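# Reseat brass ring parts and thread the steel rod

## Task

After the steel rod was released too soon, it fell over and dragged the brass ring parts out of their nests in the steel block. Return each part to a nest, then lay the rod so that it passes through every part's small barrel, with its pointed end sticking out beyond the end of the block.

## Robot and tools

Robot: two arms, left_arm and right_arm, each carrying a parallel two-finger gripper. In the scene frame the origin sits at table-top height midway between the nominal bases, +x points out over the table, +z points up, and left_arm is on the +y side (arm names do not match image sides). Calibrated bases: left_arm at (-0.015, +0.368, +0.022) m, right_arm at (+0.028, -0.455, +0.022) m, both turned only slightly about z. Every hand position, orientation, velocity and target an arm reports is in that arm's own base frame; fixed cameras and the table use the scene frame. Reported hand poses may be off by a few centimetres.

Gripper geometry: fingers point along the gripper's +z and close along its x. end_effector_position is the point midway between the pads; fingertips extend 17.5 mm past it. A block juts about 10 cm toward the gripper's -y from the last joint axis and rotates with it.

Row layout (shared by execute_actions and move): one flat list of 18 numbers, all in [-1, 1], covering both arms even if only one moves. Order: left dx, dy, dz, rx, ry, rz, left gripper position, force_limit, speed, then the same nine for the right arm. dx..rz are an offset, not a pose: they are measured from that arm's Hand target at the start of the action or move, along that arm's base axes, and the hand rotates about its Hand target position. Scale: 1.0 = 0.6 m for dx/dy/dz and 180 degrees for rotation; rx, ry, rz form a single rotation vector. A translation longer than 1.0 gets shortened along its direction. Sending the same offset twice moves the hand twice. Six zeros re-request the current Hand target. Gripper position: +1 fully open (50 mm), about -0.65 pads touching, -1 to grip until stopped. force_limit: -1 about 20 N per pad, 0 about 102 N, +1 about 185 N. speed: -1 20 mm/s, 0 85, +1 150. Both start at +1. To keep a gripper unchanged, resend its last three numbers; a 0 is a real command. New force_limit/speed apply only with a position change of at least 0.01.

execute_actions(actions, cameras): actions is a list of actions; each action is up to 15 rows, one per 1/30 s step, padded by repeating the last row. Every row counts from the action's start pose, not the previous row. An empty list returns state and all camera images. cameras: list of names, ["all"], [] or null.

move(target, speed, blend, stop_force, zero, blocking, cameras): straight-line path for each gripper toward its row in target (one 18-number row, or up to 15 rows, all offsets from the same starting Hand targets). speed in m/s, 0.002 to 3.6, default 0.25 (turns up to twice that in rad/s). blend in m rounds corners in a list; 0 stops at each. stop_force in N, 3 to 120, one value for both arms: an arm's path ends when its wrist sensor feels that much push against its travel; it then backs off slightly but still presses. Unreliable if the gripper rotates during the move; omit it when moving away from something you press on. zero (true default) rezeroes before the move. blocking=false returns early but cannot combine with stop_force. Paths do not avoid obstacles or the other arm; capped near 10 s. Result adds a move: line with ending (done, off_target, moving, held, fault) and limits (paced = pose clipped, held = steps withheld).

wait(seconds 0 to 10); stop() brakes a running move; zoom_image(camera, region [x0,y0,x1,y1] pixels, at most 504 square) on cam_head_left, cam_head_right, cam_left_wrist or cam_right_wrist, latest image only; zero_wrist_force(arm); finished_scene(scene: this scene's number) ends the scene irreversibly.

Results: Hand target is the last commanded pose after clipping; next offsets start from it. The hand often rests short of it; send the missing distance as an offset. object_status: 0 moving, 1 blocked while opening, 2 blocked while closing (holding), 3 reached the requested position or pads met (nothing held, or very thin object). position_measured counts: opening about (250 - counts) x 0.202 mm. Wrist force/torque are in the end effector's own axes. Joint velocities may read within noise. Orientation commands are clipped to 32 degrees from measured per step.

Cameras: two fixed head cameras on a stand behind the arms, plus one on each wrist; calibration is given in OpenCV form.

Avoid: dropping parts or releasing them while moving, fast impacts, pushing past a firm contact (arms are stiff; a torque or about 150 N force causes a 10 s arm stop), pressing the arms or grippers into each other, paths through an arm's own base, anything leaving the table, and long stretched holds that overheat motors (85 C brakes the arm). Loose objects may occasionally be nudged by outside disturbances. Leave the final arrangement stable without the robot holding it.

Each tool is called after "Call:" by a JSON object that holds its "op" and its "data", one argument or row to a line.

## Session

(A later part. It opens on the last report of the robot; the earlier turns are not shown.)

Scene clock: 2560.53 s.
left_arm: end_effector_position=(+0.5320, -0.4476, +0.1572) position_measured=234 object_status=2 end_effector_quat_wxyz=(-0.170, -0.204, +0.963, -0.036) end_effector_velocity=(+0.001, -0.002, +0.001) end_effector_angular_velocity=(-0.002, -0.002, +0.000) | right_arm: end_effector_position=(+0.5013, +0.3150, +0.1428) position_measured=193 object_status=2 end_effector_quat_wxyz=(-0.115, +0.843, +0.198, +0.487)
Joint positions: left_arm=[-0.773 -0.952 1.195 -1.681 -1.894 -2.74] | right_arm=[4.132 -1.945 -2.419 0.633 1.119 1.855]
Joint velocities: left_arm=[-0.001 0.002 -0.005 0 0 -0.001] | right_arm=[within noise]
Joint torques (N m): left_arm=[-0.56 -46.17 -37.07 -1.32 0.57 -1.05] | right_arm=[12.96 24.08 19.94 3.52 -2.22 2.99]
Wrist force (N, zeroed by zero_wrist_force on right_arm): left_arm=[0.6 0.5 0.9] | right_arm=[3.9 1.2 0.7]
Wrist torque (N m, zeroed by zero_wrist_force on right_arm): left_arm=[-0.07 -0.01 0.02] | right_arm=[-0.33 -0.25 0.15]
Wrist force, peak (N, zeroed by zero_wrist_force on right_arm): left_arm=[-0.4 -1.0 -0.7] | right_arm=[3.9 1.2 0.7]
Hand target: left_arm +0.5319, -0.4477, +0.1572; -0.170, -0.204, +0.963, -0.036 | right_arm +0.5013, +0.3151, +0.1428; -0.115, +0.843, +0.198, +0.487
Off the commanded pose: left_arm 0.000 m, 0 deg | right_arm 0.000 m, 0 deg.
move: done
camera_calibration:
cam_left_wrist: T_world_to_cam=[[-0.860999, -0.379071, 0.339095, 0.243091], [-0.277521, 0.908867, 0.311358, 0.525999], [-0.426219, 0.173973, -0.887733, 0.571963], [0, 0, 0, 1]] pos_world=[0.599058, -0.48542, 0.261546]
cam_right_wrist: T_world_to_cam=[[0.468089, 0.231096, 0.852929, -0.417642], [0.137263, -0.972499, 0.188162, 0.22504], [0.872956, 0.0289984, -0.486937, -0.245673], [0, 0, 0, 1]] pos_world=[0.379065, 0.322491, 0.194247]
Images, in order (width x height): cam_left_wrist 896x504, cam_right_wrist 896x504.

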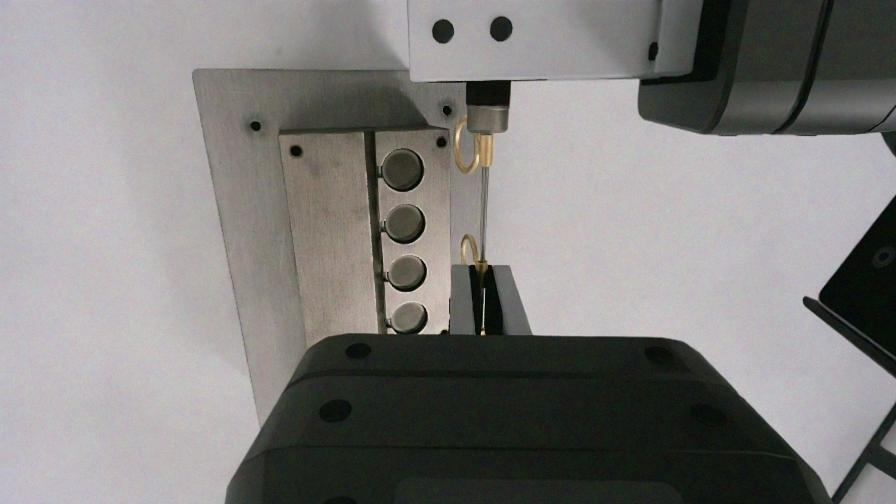

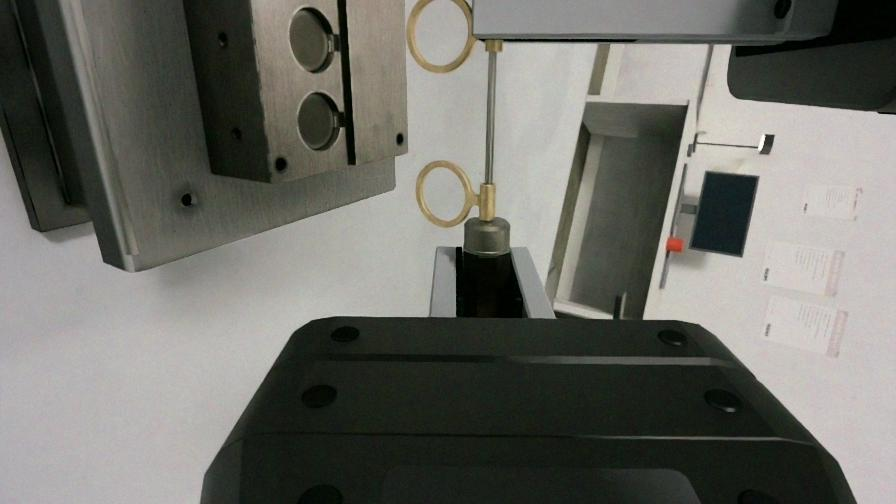

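Call:
{"op": "move", "data": {
  "target": [
    [0, 0, 0, 0, 0, 0, 1, -1, -0.5, 0, 0, 0, 0, 0, 0, -1, -0.6, -1]
  ],
  "speed": 0.03,
  "cameras": ["cam_left_wrist", "cam_right_wrist"]
}}

Call:
{"op": "zoom_image", "data": {
  "camera": "cam_left_wrist",
  "region": [400, 100, 560, 340]
}}

Call:
{"op": "move", "data": {
  "target": [
    [0.02647, -0.05974, 0, 0, 0, 0, 1, -1, -0.5, 0, 0, 0, 0, 0, 0, -1, -0.6, -1]
  ],
  "speed": 0.04,
  "stop_force": 4,
  "cameras": ["cam_left_wrist", "cam_right_wrist"]
}}

Call:
{"op": "zoom_image", "data": {
  "camera": "cam_left_wrist",
  "region": [400, 150, 560, 340]
}}

Call:
{"op": "zoom_image", "data": {
  "camera": "cam_left_wrist",
  "region": [270, 170, 460, 340]
}}

Scene clock: 2658.43 s.
left_arm: end_effector_position=(+0.5319, -0.4477, +0.1572) position_measured=3 object_status=3 end_effector_quat_wxyz=(-0.170, -0.204, +0.963, -0.036) | right_arm: end_effector_position=(+0.5013, +0.3151, +0.1428) position_measured=193 object_status=2 end_effector_quat_wxyz=(-0.115, +0.843, +0.198, +0.487)
Joint positions: left_arm=[-0.773 -0.952 1.195 -1.681 -1.894 -2.74] | right_arm=[4.132 -1.945 -2.419 0.633 1.119 1.855]
Joint torques (N m): left_arm=[-11.73 -46.84 -36.87 -0.75 -2.11 -0.95] | right_arm=[13.4 24.17 19.1 3.54 0.95 1.79]
Wrist force (N, zeroed by zero_wrist_force on right_arm): left_arm=[-0.7 -0.1 -0.4] | right_arm=[2.2 0.8 0.0]
Wrist torque (N m, zeroed by zero_wrist_force on right_arm): left_arm=[-0.06 -0.01 0.01] | right_arm=[-0.23 -0.23 0.05]
Wrist force, peak (N, zeroed by zero_wrist_force on right_arm): left_arm=[0.9 0.5 1.4] | right_arm=[4.2 1.0 0.9]
Hand target: left_arm +0.5319, -0.4477, +0.1572; -0.170, -0.204, +0.963, -0.036 | right_arm +0.5013, +0.3151, +0.1428; -0.115, +0.843, +0.198, +0.487
Off the commanded pose: left_arm 0.000 m, 0 deg | right_arm 0.000 m, 0 deg.
move: done
camera_calibration:
cam_left_wrist: T_world_to_cam=[[-0.860935, -0.379181, 0.339135, 0.242916], [-0.277548, 0.908801, 0.311526, 0.525999], [-0.426331, 0.174077, -0.887659, 0.572167], [0, 0, 0, 1]] pos_world=[0.599058, -0.48552, 0.261646]
cam_right_wrist: T_world_to_cam=[[0.468069, 0.231096, 0.85294, -0.417636], [0.137348, -0.972496, 0.188116, 0.225016], [0.872953, 0.0290982, -0.486936, -0.245704], [0, 0, 0, 1]] pos_world=[0.379065, 0.32249, 0.194247]
Images, in order (width x height): cam_left_wrist 896x504, cam_right_wrist 896x504.

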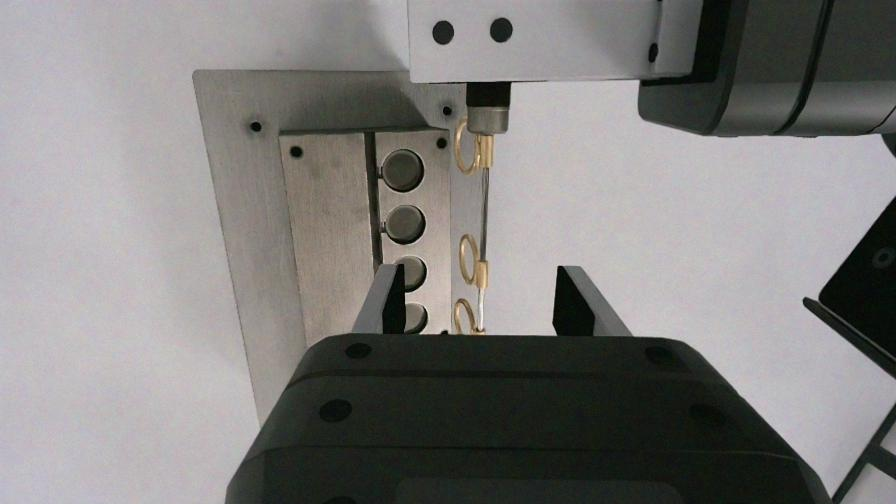

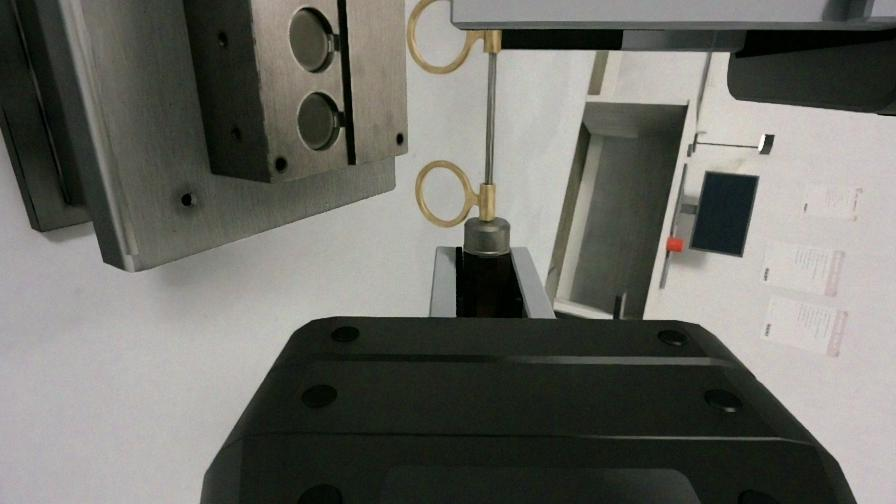

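Scaled by 2.100 from the camera's 896x504 image, which has a finer 1280x720 frame.

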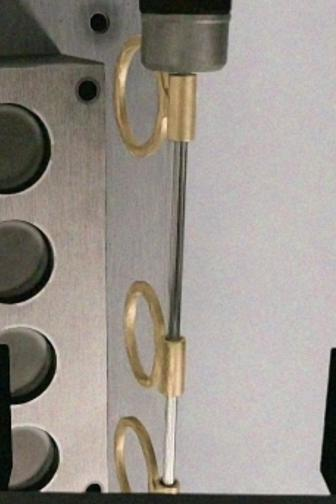

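Scene clock: 2660.53 s.
left_arm: end_effector_position=(+0.5478, -0.4835, +0.1572) position_measured=3 object_status=3 end_effector_quat_wxyz=(-0.170, -0.204, +0.963, -0.036) | right_arm: end_effector_position=(+0.5013, +0.3151, +0.1428) position_measured=193 object_status=2 end_effector_quat_wxyz=(-0.115, +0.843, +0.198, +0.487)
Joint positions: left_arm=[-0.792 -0.865 1.051 -1.629 -1.896 -2.76] | right_arm=[4.132 -1.945 -2.419 0.633 1.119 1.855]
Joint torques (N m): left_arm=[11.88 -64.91 -11.6 -5.45 0.01 1.01] | right_arm=[12.85 23.82 19.42 3.52 0.83 1.37]
Wrist force (N, zeroed by zero_wrist_force on right_arm): left_arm=[-0.5 -0.1 -0.5] | right_arm=[2.5 0.8 -0.4]
Wrist torque (N m, zeroed by zero_wrist_force on right_arm): left_arm=[-0.02 -0.05 0.11] | right_arm=[-0.24 -0.27 0.05]
Wrist force, peak (N, zeroed by zero_wrist_force on right_arm): left_arm=[-0.9 0.8 -0.6] | right_arm=[2.5 0.6 -0.5]
Hand target: left_arm +0.5478, -0.4835, +0.1572; -0.170, -0.204, +0.963, -0.036 | right_arm +0.5013, +0.3151, +0.1428; -0.115, +0.843, +0.198, +0.487
Off the commanded pose: left_arm 0.000 m, 0 deg | right_arm 0.000 m, 0 deg.
move: done
camera_calibration:
cam_left_wrist: T_world_to_cam=[[-0.860935, -0.379181, 0.339135, 0.242993], [-0.277548, 0.908801, 0.311526, 0.563037], [-0.426331, 0.174077, -0.887659, 0.585195], [0, 0, 0, 1]] pos_world=[0.614958, -0.52142, 0.261646]
cam_right_wrist: T_world_to_cam=[[0.468069, 0.231096, 0.85294, -0.417636], [0.137348, -0.972496, 0.188116, 0.225016], [0.872953, 0.0290982, -0.486936, -0.245704], [0, 0, 0, 1]] pos_world=[0.379065, 0.32249, 0.194247]
Images, in order (width x height): cam_left_wrist 896x504, cam_right_wrist 896x504.

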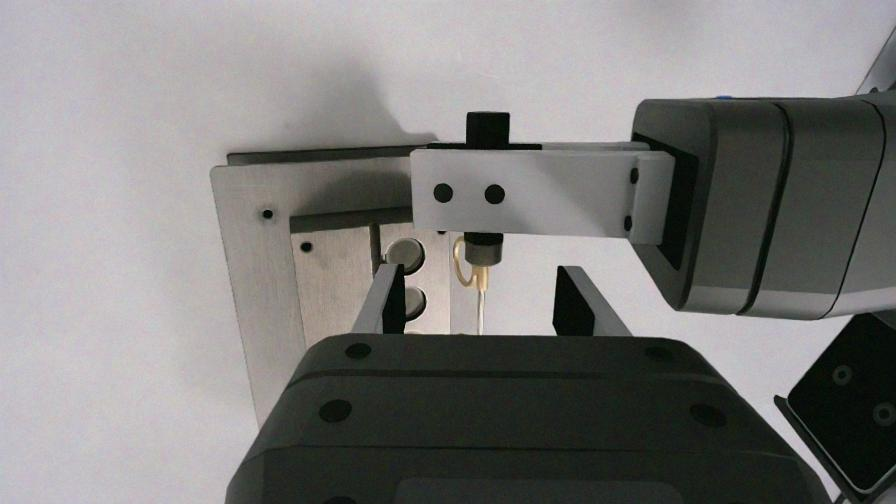

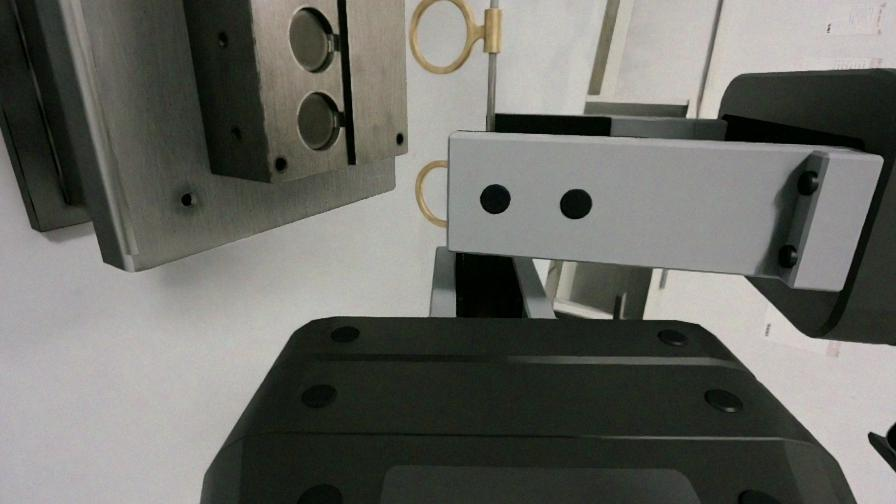

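Scaled by 2.653 from the camera's 896x504 image, which has a finer 1280x720 frame.

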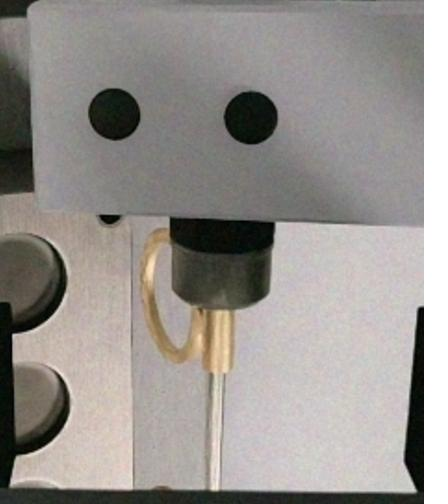

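Scaled by 2.653 from the camera's 896x504 image, which has a finer 1280x720 frame.

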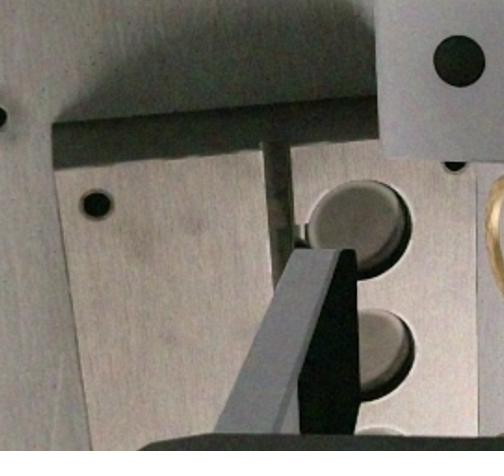

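Call:
{"op": "move", "data": {
  "target": [
    [0, 0, 0, 0, 0, 0, -1, -1, -1, 0, 0, 0, 0, 0, 0, -1, -0.6, -1],
    [-0.0095, 0.0215, 0, 0, 0, 0, -1, -1, -1, 0, 0, 0, 0, 0, 0, -1, -0.6, -1]
  ],
  "speed": 0.03,
  "cameras": ["cam_left_wrist", "cam_right_wrist"]
}}

Call:
{"op": "zoom_image", "data": {
  "camera": "cam_left_wrist",
  "region": [400, 150, 560, 340]
}}

Call:
{"op": "zoom_image", "data": {
  "camera": "cam_right_wrist",
  "region": [380, 0, 580, 270]
}}

Scene clock: 2682.33 s.
left_arm: end_effector_position=(+0.5421, -0.4705, +0.1572) position_measured=234 object_status=2 end_effector_quat_wxyz=(-0.170, -0.204, +0.963, -0.036) end_effector_velocity=(+0.001, -0.001, +0.000) end_effector_angular_velocity=(+0.000, +0.000, +0.001) | right_arm: end_effector_position=(+0.5013, +0.3151, +0.1428) position_measured=193 object_status=2 end_effector_quat_wxyz=(-0.115, +0.843, +0.198, +0.487)
Joint positions: left_arm=[-0.785 -0.897 1.105 -1.649 -1.895 -2.753] | right_arm=[4.132 -1.945 -2.419 0.633 1.119 1.855]
Joint velocities: left_arm=[0 0.003 -0.005 0.001 0 -0.001] | right_arm=[within noise]
Joint torques (N m): left_arm=[-0.15 -46.33 -37.43 -1.25 0.59 -0.98] | right_arm=[12.73 24.44 16.99 3.56 0.36 -2.41]
Wrist force (N, zeroed by zero_wrist_force on right_arm): left_arm=[1.5 0.5 -0.5] | right_arm=[2.6 1.4 1.9]
Wrist torque (N m, zeroed by zero_wrist_force on right_arm): left_arm=[-0.04 -0.01 0.01] | right_arm=[-0.34 -0.22 0.07]
Wrist force, peak (N, zeroed by zero_wrist_force on right_arm): left_arm=[1.9 -1.6 -2.6] | right_arm=[1.5 1.0 3.3]
Hand target: left_arm +0.5421, -0.4706, +0.1572; -0.170, -0.204, +0.963, -0.036 | right_arm +0.5013, +0.3151, +0.1428; -0.115, +0.843, +0.198, +0.487
Off the commanded pose: left_arm 0.000 m, 0 deg | right_arm 0.000 m, 0 deg.
move: done
camera_calibration:
cam_left_wrist: T_world_to_cam=[[-0.860999, -0.379071, 0.339095, 0.243192], [-0.277521, 0.908867, 0.311358, 0.549642], [-0.426219, 0.173973, -0.887733, 0.580294], [0, 0, 0, 1]] pos_world=[0.609258, -0.50832, 0.261546]
cam_right_wrist: T_world_to_cam=[[0.468069, 0.231096, 0.85294, -0.417636], [0.137348, -0.972496, 0.188116, 0.225016], [0.872953, 0.0290982, -0.486936, -0.245704], [0, 0, 0, 1]] pos_world=[0.379065, 0.32249, 0.194247]
Images, in order (width x height): cam_left_wrist 896x504, cam_right_wrist 896x504.

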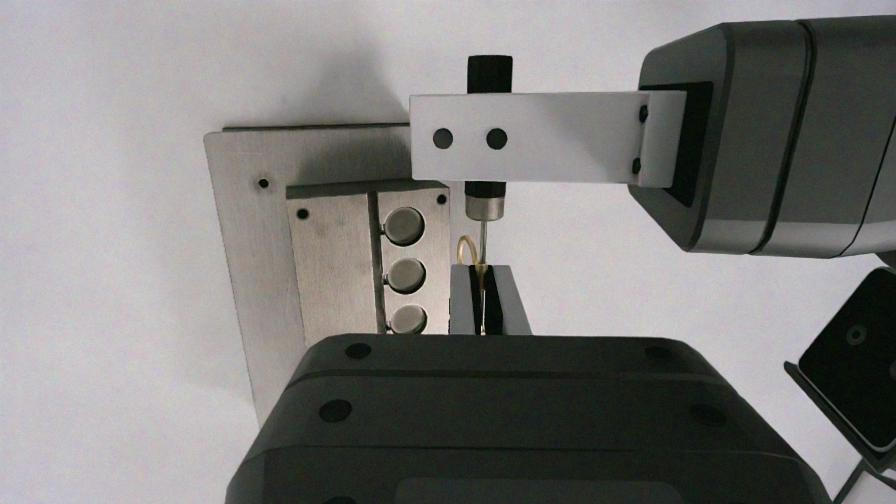

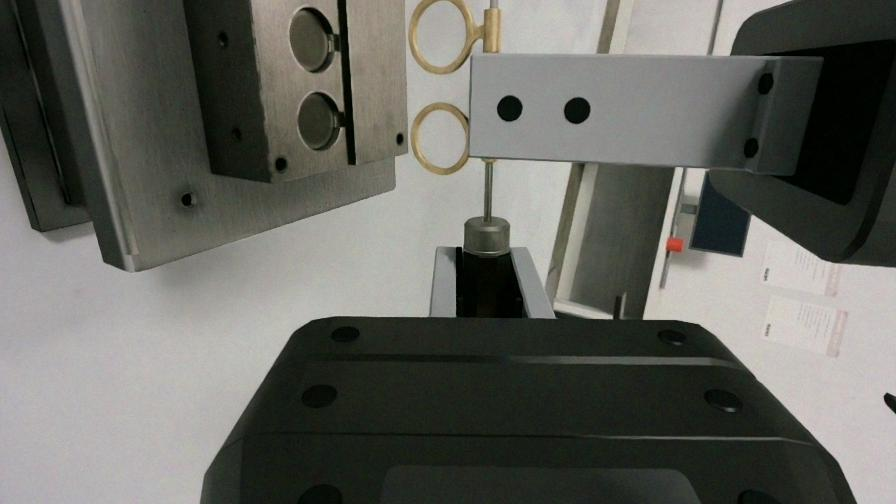

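Scaled by 2.653 from the camera's 896x504 image, which has a finer 1280x720 frame.

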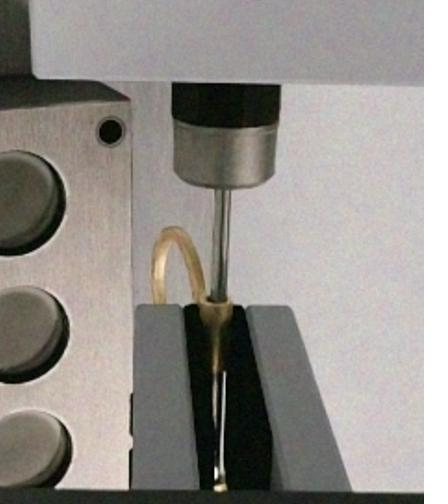

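Scaled by 1.867 from the camera's 896x504 image, which has a finer 1280x720 frame.

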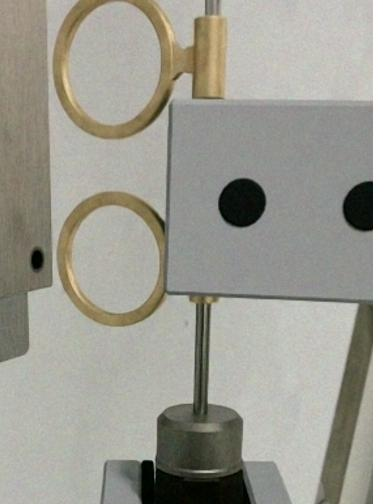

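Call:
{"op": "move", "data": {
  "target": [
    [0, 0, 0, 0, 0, 0, 1, -1, -0.5, 0, 0, 0, 0, 0, 0, -1, -0.6, -1],
    [0.0417, 0.0185, 0.1253, 0, 0, 0, 1, -1, -0.5, 0, 0, 0, 0, 0, 0, -1, -0.6, -1]
  ],
  "speed": 0.05,
  "cameras": ["cam_left_wrist", "cam_right_wrist"]
}}

Call:
{"op": "zoom_image", "data": {
  "camera": "cam_left_wrist",
  "region": [280, 60, 560, 340]
}}

Call:
{"op": "zoom_image", "data": {
  "camera": "cam_right_wrist",
  "region": [380, 0, 580, 270]
}}

Scene clock: 2707.53 s.
left_arm: end_effector_position=(+0.5672, -0.4594, +0.2323) position_measured=3 object_status=3 end_effector_quat_wxyz=(-0.170, -0.204, +0.963, -0.036) | right_arm: end_effector_position=(+0.5013, +0.3151, +0.1428) position_measured=193 object_status=2 end_effector_quat_wxyz=(-0.115, +0.843, +0.198, +0.487)
Joint positions: left_arm=[-0.752 -0.877 0.876 -1.429 -1.891 -2.718] | right_arm=[4.132 -1.945 -2.419 0.633 1.119 1.855]
Joint torques (N m): left_arm=[-7.17 -64.91 -11.84 -5.52 0.12 -1.16] | right_arm=[12.47 25.55 16.26 3.52 -2.14 -2.44]
Wrist force (N, zeroed by zero_wrist_force on right_arm): left_arm=[-0.6 -0.1 -0.4] | right_arm=[2.2 0.6 -0.4]
Wrist torque (N m, zeroed by zero_wrist_force on right_arm): left_arm=[-0.07 -0.04 0.00] | right_arm=[-0.26 -0.23 0.05]
Wrist force, peak (N, zeroed by zero_wrist_force on right_arm): left_arm=[1.9 0.6 0.0] | right_arm=[3.7 1.2 1.9]
Hand target: left_arm +0.5671, -0.4595, +0.2324; -0.170, -0.204, +0.963, -0.036 | right_arm +0.5013, +0.3151, +0.1428; -0.115, +0.843, +0.198, +0.487
Off the commanded pose: left_arm 0.000 m, 0 deg | right_arm 0.000 m, 0 deg.
move: done
camera_calibration:
cam_left_wrist: T_world_to_cam=[[-0.860898, -0.379196, 0.339212, 0.243307], [-0.277536, 0.908796, 0.311551, 0.523106], [-0.426413, 0.17407, -0.887621, 0.65597], [0, 0, 0, 1]] pos_world=[0.634358, -0.49732, 0.336746]
cam_right_wrist: T_world_to_cam=[[0.468069, 0.231096, 0.85294, -0.417636], [0.137348, -0.972496, 0.188116, 0.225016], [0.872953, 0.0290982, -0.486936, -0.245704], [0, 0, 0, 1]] pos_world=[0.379065, 0.32249, 0.194247]
Images, in order (width x height): cam_left_wrist 896x504, cam_right_wrist 896x504.

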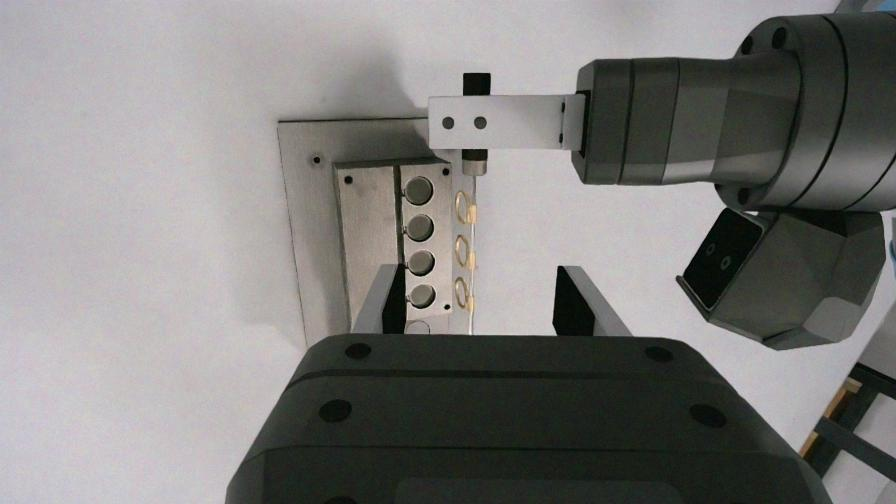

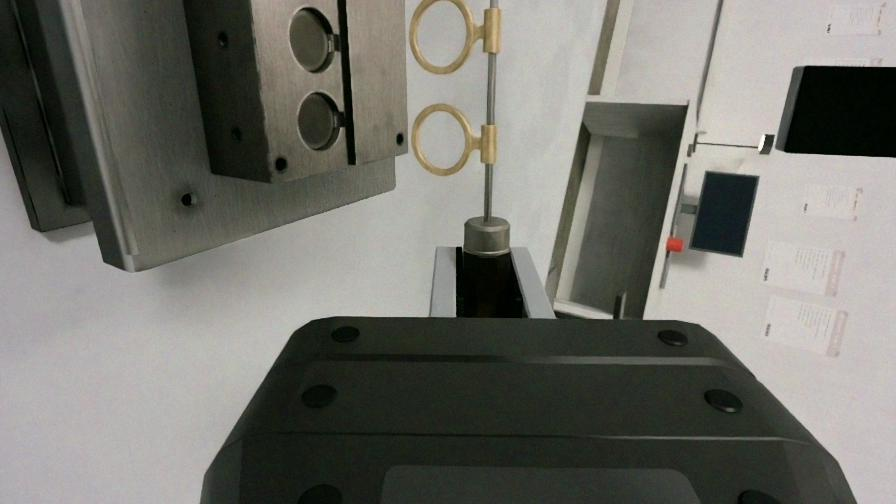

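Scaled by 1.800 from the camera's 896x504 image, which has a finer 1280x720 frame.

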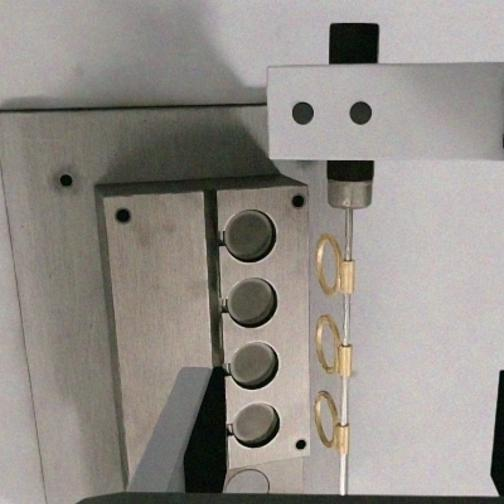

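Scaled by 1.867 from the camera's 896x504 image, which has a finer 1280x720 frame.

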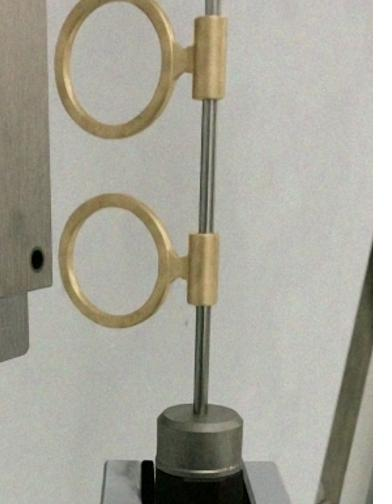

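Call:
{"op": "move", "data": {
  "target": [-0.1373, 0.2368, 0, -0.1836, -0.1965, 0.0436, 1, -1, -0.5, 0, 0, 0, 0, 0, 0, -1, -0.6, -1],
  "speed": 0.1,
  "cameras": ["cam_left_wrist"]
}}

Scene clock: 2860.17 s.
left_arm: end_effector_position=(+0.4847, -0.3173, +0.2324) position_measured=3 object_status=3 end_effector_quat_wxyz=(+0.079, -0.192, +0.904, -0.375) | right_arm: end_effector_position=(+0.5013, +0.3151, +0.1428) position_measured=193 object_status=2 end_effector_quat_wxyz=(-0.115, +0.843, +0.198, +0.487)
Joint positions: left_arm=[-0.66 -1.503 2.152 -2.942 -1.912 -2.779] | right_arm=[4.132 -1.945 -2.419 0.633 1.119 1.855]
Joint torques (N m): left_arm=[-13.38 -18.39 -32.08 -4.2 0.58 0.8] | right_arm=[12.06 25.78 15.31 3.49 -2.11 -2.28]
Wrist force (N, zeroed by zero_wrist_force on right_arm): left_arm=[0.3 0.5 -1.1] | right_arm=[2.4 0.6 -0.1]
Wrist torque (N m, zeroed by zero_wrist_force on right_arm): left_arm=[-0.05 -0.11 0.21] | right_arm=[-0.27 -0.27 0.05]
Wrist force, peak (N, zeroed by zero_wrist_force on right_arm): left_arm=[0.7 1.3 -1.3] | right_arm=[2.5 0.7 -0.4]
Hand target: left_arm +0.4847, -0.3174, +0.2324; +0.079, -0.192, +0.904, -0.375 | right_arm +0.5013, +0.3151, +0.1428; -0.115, +0.843, +0.198, +0.487
Off the commanded pose: left_arm 0.000 m, 0 deg | right_arm 0.000 m, 0 deg.
move: done
camera_calibration:
cam_left_wrist: T_world_to_cam=[[-0.913987, -0.405728, -0.00345442, 0.323195], [-0.364473, 0.824734, -0.432404, 0.559381], [0.178287, -0.393952, -0.901674, 0.125966], [0, 0, 0, 1]] pos_world=[0.476818, -0.280587, 0.356575]
Images, in order (width x height): cam_left_wrist 896x504.

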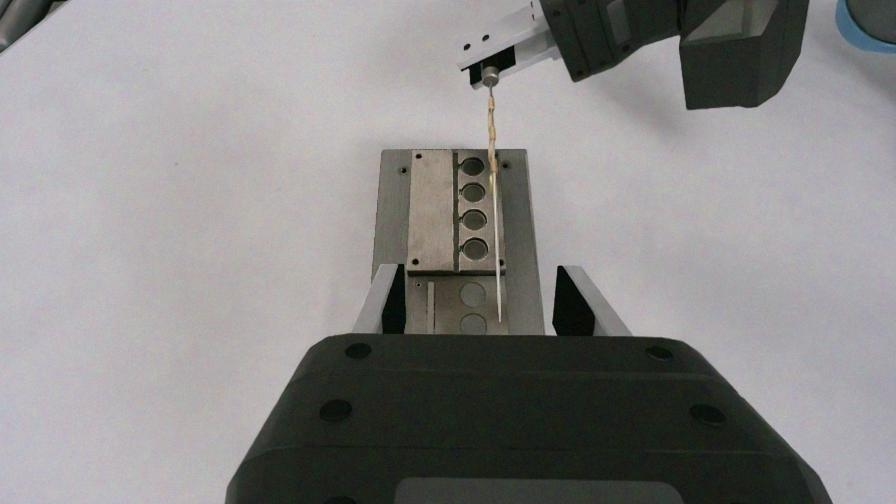

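Call:
{"op": "move", "data": {
  "target": [0, 0, 0, 0, 0, 0, 1, -1, -0.5, -0.0065, -0.0032, -0.0042, -0.1485, 0.2986, 0, -1, -0.6, -1],
  "speed": 0.1,
  "cameras": ["cam_left_wrist", "cam_right_wrist"]
}}

Call:
{"op": "zoom_image", "data": {
  "camera": "cam_left_wrist",
  "region": [370, 50, 570, 330]
}}

Call:
{"op": "zoom_image", "data": {
  "camera": "cam_right_wrist",
  "region": [350, 0, 650, 320]
}}

Scene clock: 2879.27 s.
left_arm: end_effector_position=(+0.4847, -0.3174, +0.2324) position_measured=3 object_status=3 end_effector_quat_wxyz=(+0.079, -0.192, +0.904, -0.375) | right_arm: end_effector_position=(+0.4975, +0.3131, +0.1402) position_measured=193 object_status=2 end_effector_quat_wxyz=(+0.000, +0.974, +0.229, +0.000)
Joint positions: left_arm=[-0.66 -1.503 2.152 -2.942 -1.912 -2.779] | right_arm=[3.932 -1.857 -1.736 -1.12 1.571 1.9]
Joint torques (N m): left_arm=[-10.74 -19.68 -33.77 -2.28 0.64 0.97] | right_arm=[12.58 50.34 18.89 2.16 -1.91 2.36]
Wrist force (N, zeroed by zero_wrist_force on right_arm): left_arm=[0.3 0.6 -1.2] | right_arm=[-0.5 2.1 -0.7]
Wrist torque (N m, zeroed by zero_wrist_force on right_arm): left_arm=[-0.05 -0.12 0.21] | right_arm=[0.17 0.03 0.18]
Wrist force, peak (N, zeroed by zero_wrist_force on right_arm): left_arm=[0.4 0.8 -1.2] | right_arm=[2.5 0.8 -0.2]
Hand target: left_arm +0.4847, -0.3174, +0.2324; +0.079, -0.192, +0.904, -0.375 | right_arm +0.4974, +0.3131, +0.1403; +0.000, +0.974, +0.229, +0.000
Off the commanded pose: left_arm 0.000 m, 0 deg | right_arm 0.000 m, 0 deg.
move: done
camera_calibration:
cam_left_wrist: T_world_to_cam=[[-0.91406, -0.405563, -0.00359796, 0.323195], [-0.36424, 0.824762, -0.432547, 0.559375], [0.178393, -0.394064, -0.901604, 0.125838], [0, 0, 0, 1]] pos_world=[0.476718, -0.280687, 0.356575]
cam_right_wrist: T_world_to_cam=[[0.895753, 0.443787, -0.026068, -0.569297], [0.422177, -0.830836, 0.362598, 0.0135769], [0.139258, -0.335804, -0.931581, 0.298046], [0, 0, 0, 1]] pos_world=[0.462712, 0.364012, 0.257891]
Images, in order (width x height): cam_left_wrist 896x504, cam_right_wrist 896x504.

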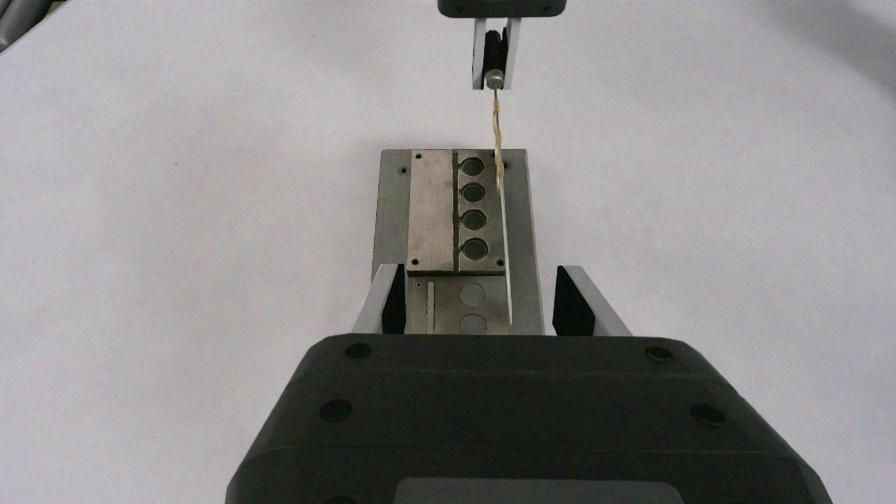

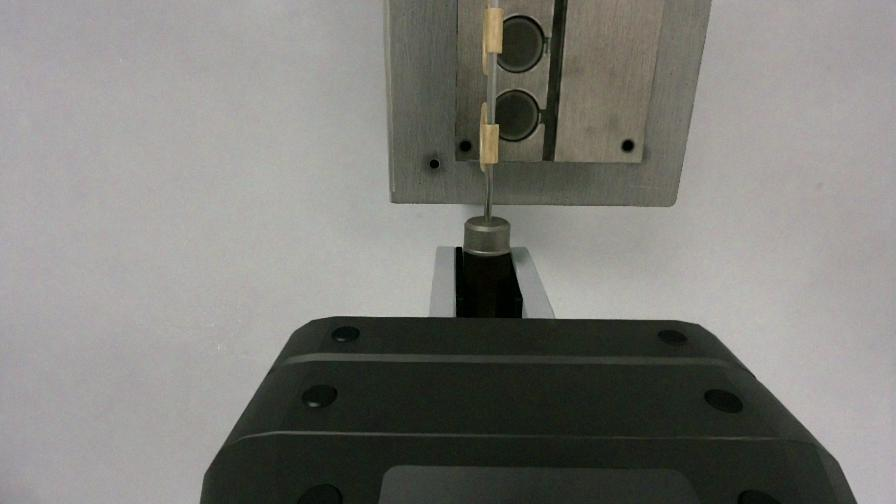

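Scaled by 1.800 from the camera's 896x504 image, which has a finer 1280x720 frame.

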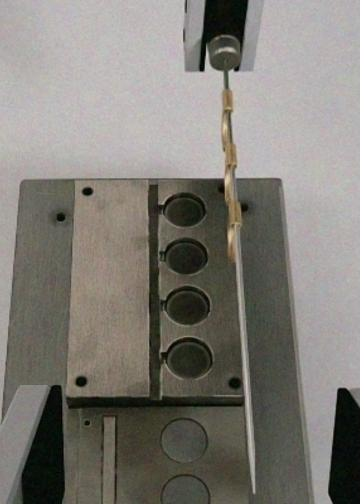

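Scaled by 1.575 from the camera's 896x504 image, which has a finer 1280x720 frame.

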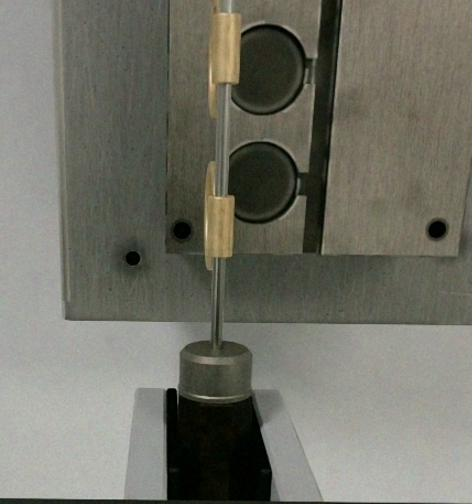

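Call:
{"op": "move", "data": {
  "target": [0, 0, 0, 0, 0, 0, 1, -1, -0.5, 0.0030, 0.0015, -0.0647, 0, 0, 0, -1, -0.6, -1],
  "speed": 0.06,
  "stop_force": 5,
  "cameras": ["cam_left_wrist", "cam_right_wrist"]
}}

Call:
{"op": "zoom_image", "data": {
  "camera": "cam_left_wrist",
  "region": [370, 50, 570, 330]
}}

Call:
{"op": "zoom_image", "data": {
  "camera": "cam_right_wrist",
  "region": [350, 0, 650, 320]
}}

Scene clock: 2949.40 s.
left_arm: end_effector_position=(+0.4847, -0.3174, +0.2324) position_measured=3 object_status=3 end_effector_quat_wxyz=(+0.079, -0.192, +0.904, -0.375) | right_arm: end_effector_position=(+0.4992, +0.3140, +0.1014) position_measured=193 object_status=2 end_effector_quat_wxyz=(+0.000, +0.974, +0.229, +0.000)
Joint positions: left_arm=[-0.66 -1.503 2.152 -2.942 -1.912 -2.779] | right_arm=[3.931 -1.905 -1.781 -1.026 1.571 1.899]
Joint torques (N m): left_arm=[-10.85 -20.13 -33.08 -2.25 0.4 0.94] | right_arm=[-10.98 51.4 32.84 3.46 -1.97 -1.87]
Wrist force (N, zeroed by zero_wrist_force on right_arm): left_arm=[0.3 0.5 -1.0] | right_arm=[-0.5 2.0 -0.4]
Wrist torque (N m, zeroed by zero_wrist_force on right_arm): left_arm=[-0.07 -0.11 0.22] | right_arm=[0.15 0.03 0.20]
Wrist force, peak (N, zeroed by zero_wrist_force on right_arm): left_arm=[0.4 0.7 -1.2] | right_arm=[-0.4 2.0 -2.0]
Hand target: left_arm +0.4847, -0.3174, +0.2324; +0.079, -0.192, +0.904, -0.375 | right_arm +0.4992, +0.3140, +0.1014; +0.000, +0.974, +0.229, +0.000
Off the commanded pose: left_arm 0.000 m, 0 deg | right_arm 0.000 m, 0 deg.
move: done
camera_calibration:
cam_left_wrist: T_world_to_cam=[[-0.91406, -0.405563, -0.00359796, 0.323195], [-0.36424, 0.824762, -0.432547, 0.559375], [0.178393, -0.394064, -0.901604, 0.125838], [0, 0, 0, 1]] pos_world=[0.476718, -0.280687, 0.356575]
cam_right_wrist: T_world_to_cam=[[0.895753, 0.443786, -0.0260695, -0.572275], [0.422172, -0.830825, 0.362631, 0.0277497], [0.139272, -0.335834, -0.931568, 0.262002], [0, 0, 0, 1]] pos_world=[0.464412, 0.365012, 0.219091]
Images, in order (width x height): cam_left_wrist 896x504, cam_right_wrist 896x504.

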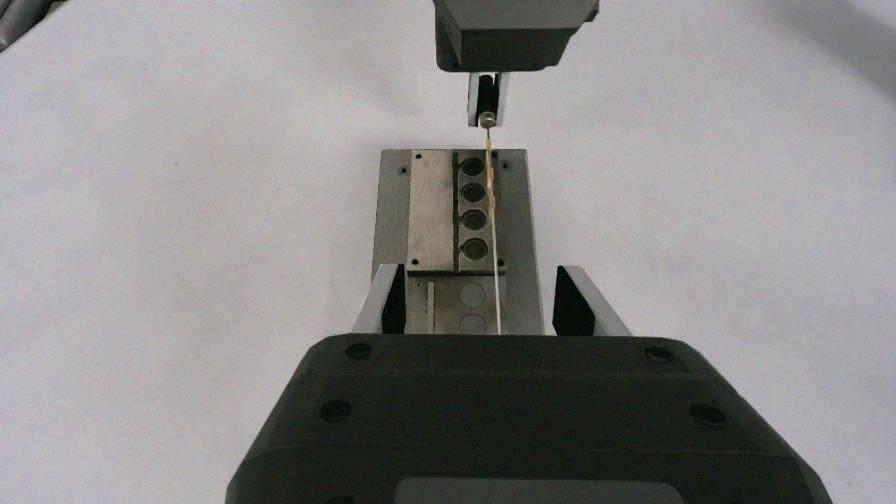

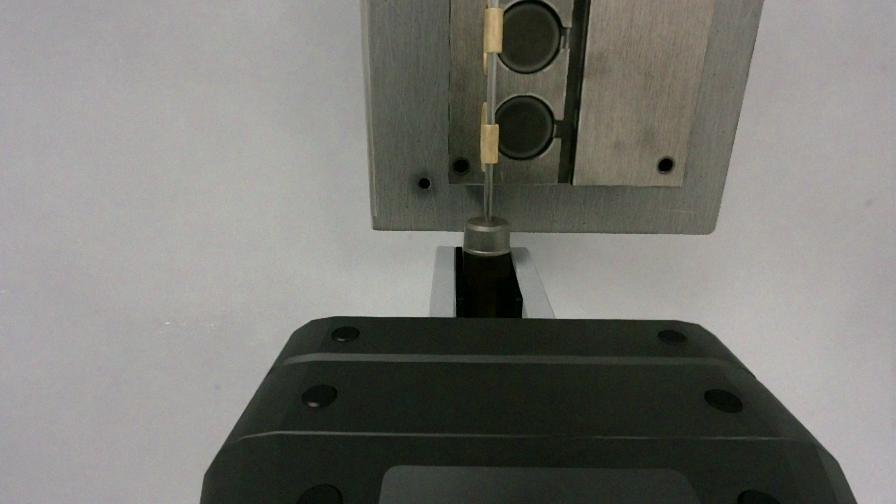

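Scaled by 1.800 from the camera's 896x504 image, which has a finer 1280x720 frame.

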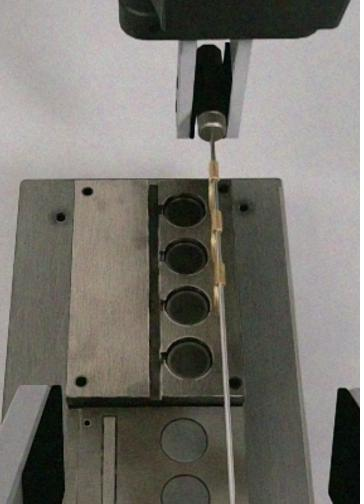

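Scaled by 1.575 from the camera's 896x504 image, which has a finer 1280x720 frame.

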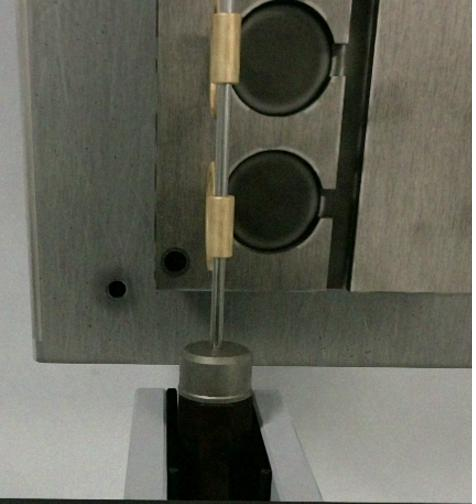

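Call:
{"op": "move", "data": {
  "target": [
    [0, 0, 0, 0, 0, 0, 1, -1, -0.5, -0.0004, 0.0007, -0.0083, 0, 0, 0, -1, -0.6, -1],
    [0, 0, 0, 0, 0, 0, 1, -1, -0.5, 0.00485, 0.00335, -0.01033, 0, 0, 0, -1, -0.6, -1],
    [0, 0, 0, 0, 0, 0, 1, -1, -0.5, 0.01038, 0.0061, -0.01167, 0, 0, 0, -1, -0.6, -1]
  ],
  "speed": 0.02,
  "blend": 0.001,
  "stop_force": 5,
  "cameras": ["cam_left_wrist", "cam_right_wrist"]
}}

Call:
{"op": "zoom_image", "data": {
  "camera": "cam_left_wrist",
  "region": [370, 50, 570, 330]
}}

Call:
{"op": "zoom_image", "data": {
  "camera": "cam_right_wrist",
  "region": [350, 0, 650, 320]
}}

Scene clock: 3006.47 s.
left_arm: end_effector_position=(+0.4847, -0.3174, +0.2324) position_measured=3 object_status=3 end_effector_quat_wxyz=(+0.079, -0.192, +0.904, -0.375) | right_arm: end_effector_position=(+0.4991, +0.3143, +0.0985) position_measured=193 object_status=2 end_effector_quat_wxyz=(+0.000, +0.974, +0.229, +0.000)
Joint positions: left_arm=[-0.66 -1.503 2.152 -2.942 -1.912 -2.779] | right_arm=[3.931 -1.909 -1.785 -1.018 1.571 1.899]
Joint torques (N m): left_arm=[-9.8 -20.23 -30.88 -2.26 0.26 1.01] | right_arm=[-12.94 51.82 32.99 3.99 -1.43 -2.84]
Wrist force (N, zeroed by zero_wrist_force on right_arm): left_arm=[0.3 0.6 -1.2] | right_arm=[-0.6 2.1 -0.9]
Wrist torque (N m, zeroed by zero_wrist_force on right_arm): left_arm=[-0.05 -0.11 0.21] | right_arm=[0.16 0.04 0.09]
Wrist force, peak (N, zeroed by zero_wrist_force on right_arm): left_arm=[0.4 0.6 -1.2] | right_arm=[-0.4 3.3 -8.1]
Hand target: left_arm +0.4847, -0.3174, +0.2324; +0.079, -0.192, +0.904, -0.375 | right_arm +0.4991, +0.3143, +0.0985; +0.000, +0.974, +0.229, +0.000 (not the last commanded pose)
Off the commanded pose: left_arm 0.000 m, 0 deg | right_arm 0.008 m, 0 deg.
move: contact (right_arm); path passed 0 of 3 targets
camera_calibration:
cam_left_wrist: T_world_to_cam=[[-0.91406, -0.405563, -0.00359796, 0.323195], [-0.36424, 0.824762, -0.432547, 0.559375], [0.178393, -0.394064, -0.901604, 0.125838], [0, 0, 0, 1]] pos_world=[0.476718, -0.280687, 0.356575]
cam_right_wrist: T_world_to_cam=[[0.89581, 0.443691, -0.0257387, -0.572502], [0.421989, -0.830963, 0.362525, 0.0291258], [0.139462, -0.335615, -0.931618, 0.25921], [0, 0, 0, 1]] pos_world=[0.464412, 0.365212, 0.216191]
Images, in order (width x height): cam_left_wrist 896x504, cam_right_wrist 896x504.

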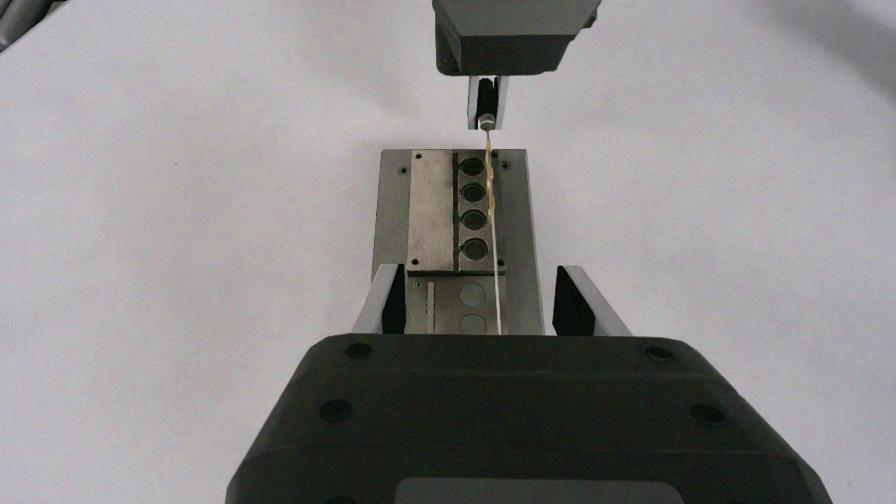

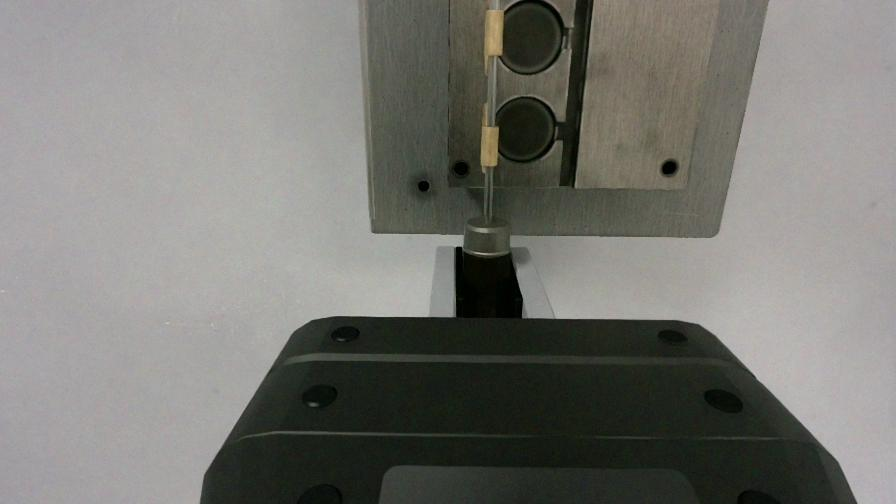

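Scaled by 1.800 from the camera's 896x504 image, which has a finer 1280x720 frame.

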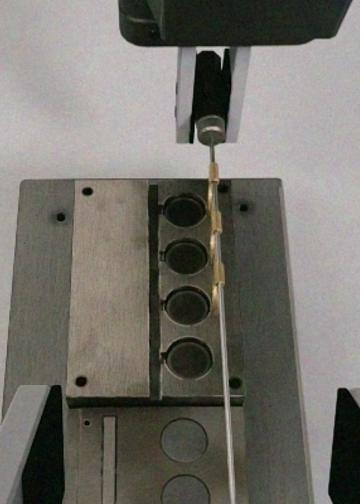

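Scaled by 1.575 from the camera's 896x504 image, which has a finer 1280x720 frame.

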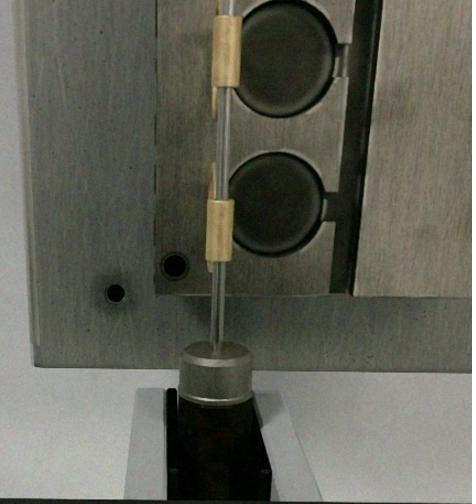

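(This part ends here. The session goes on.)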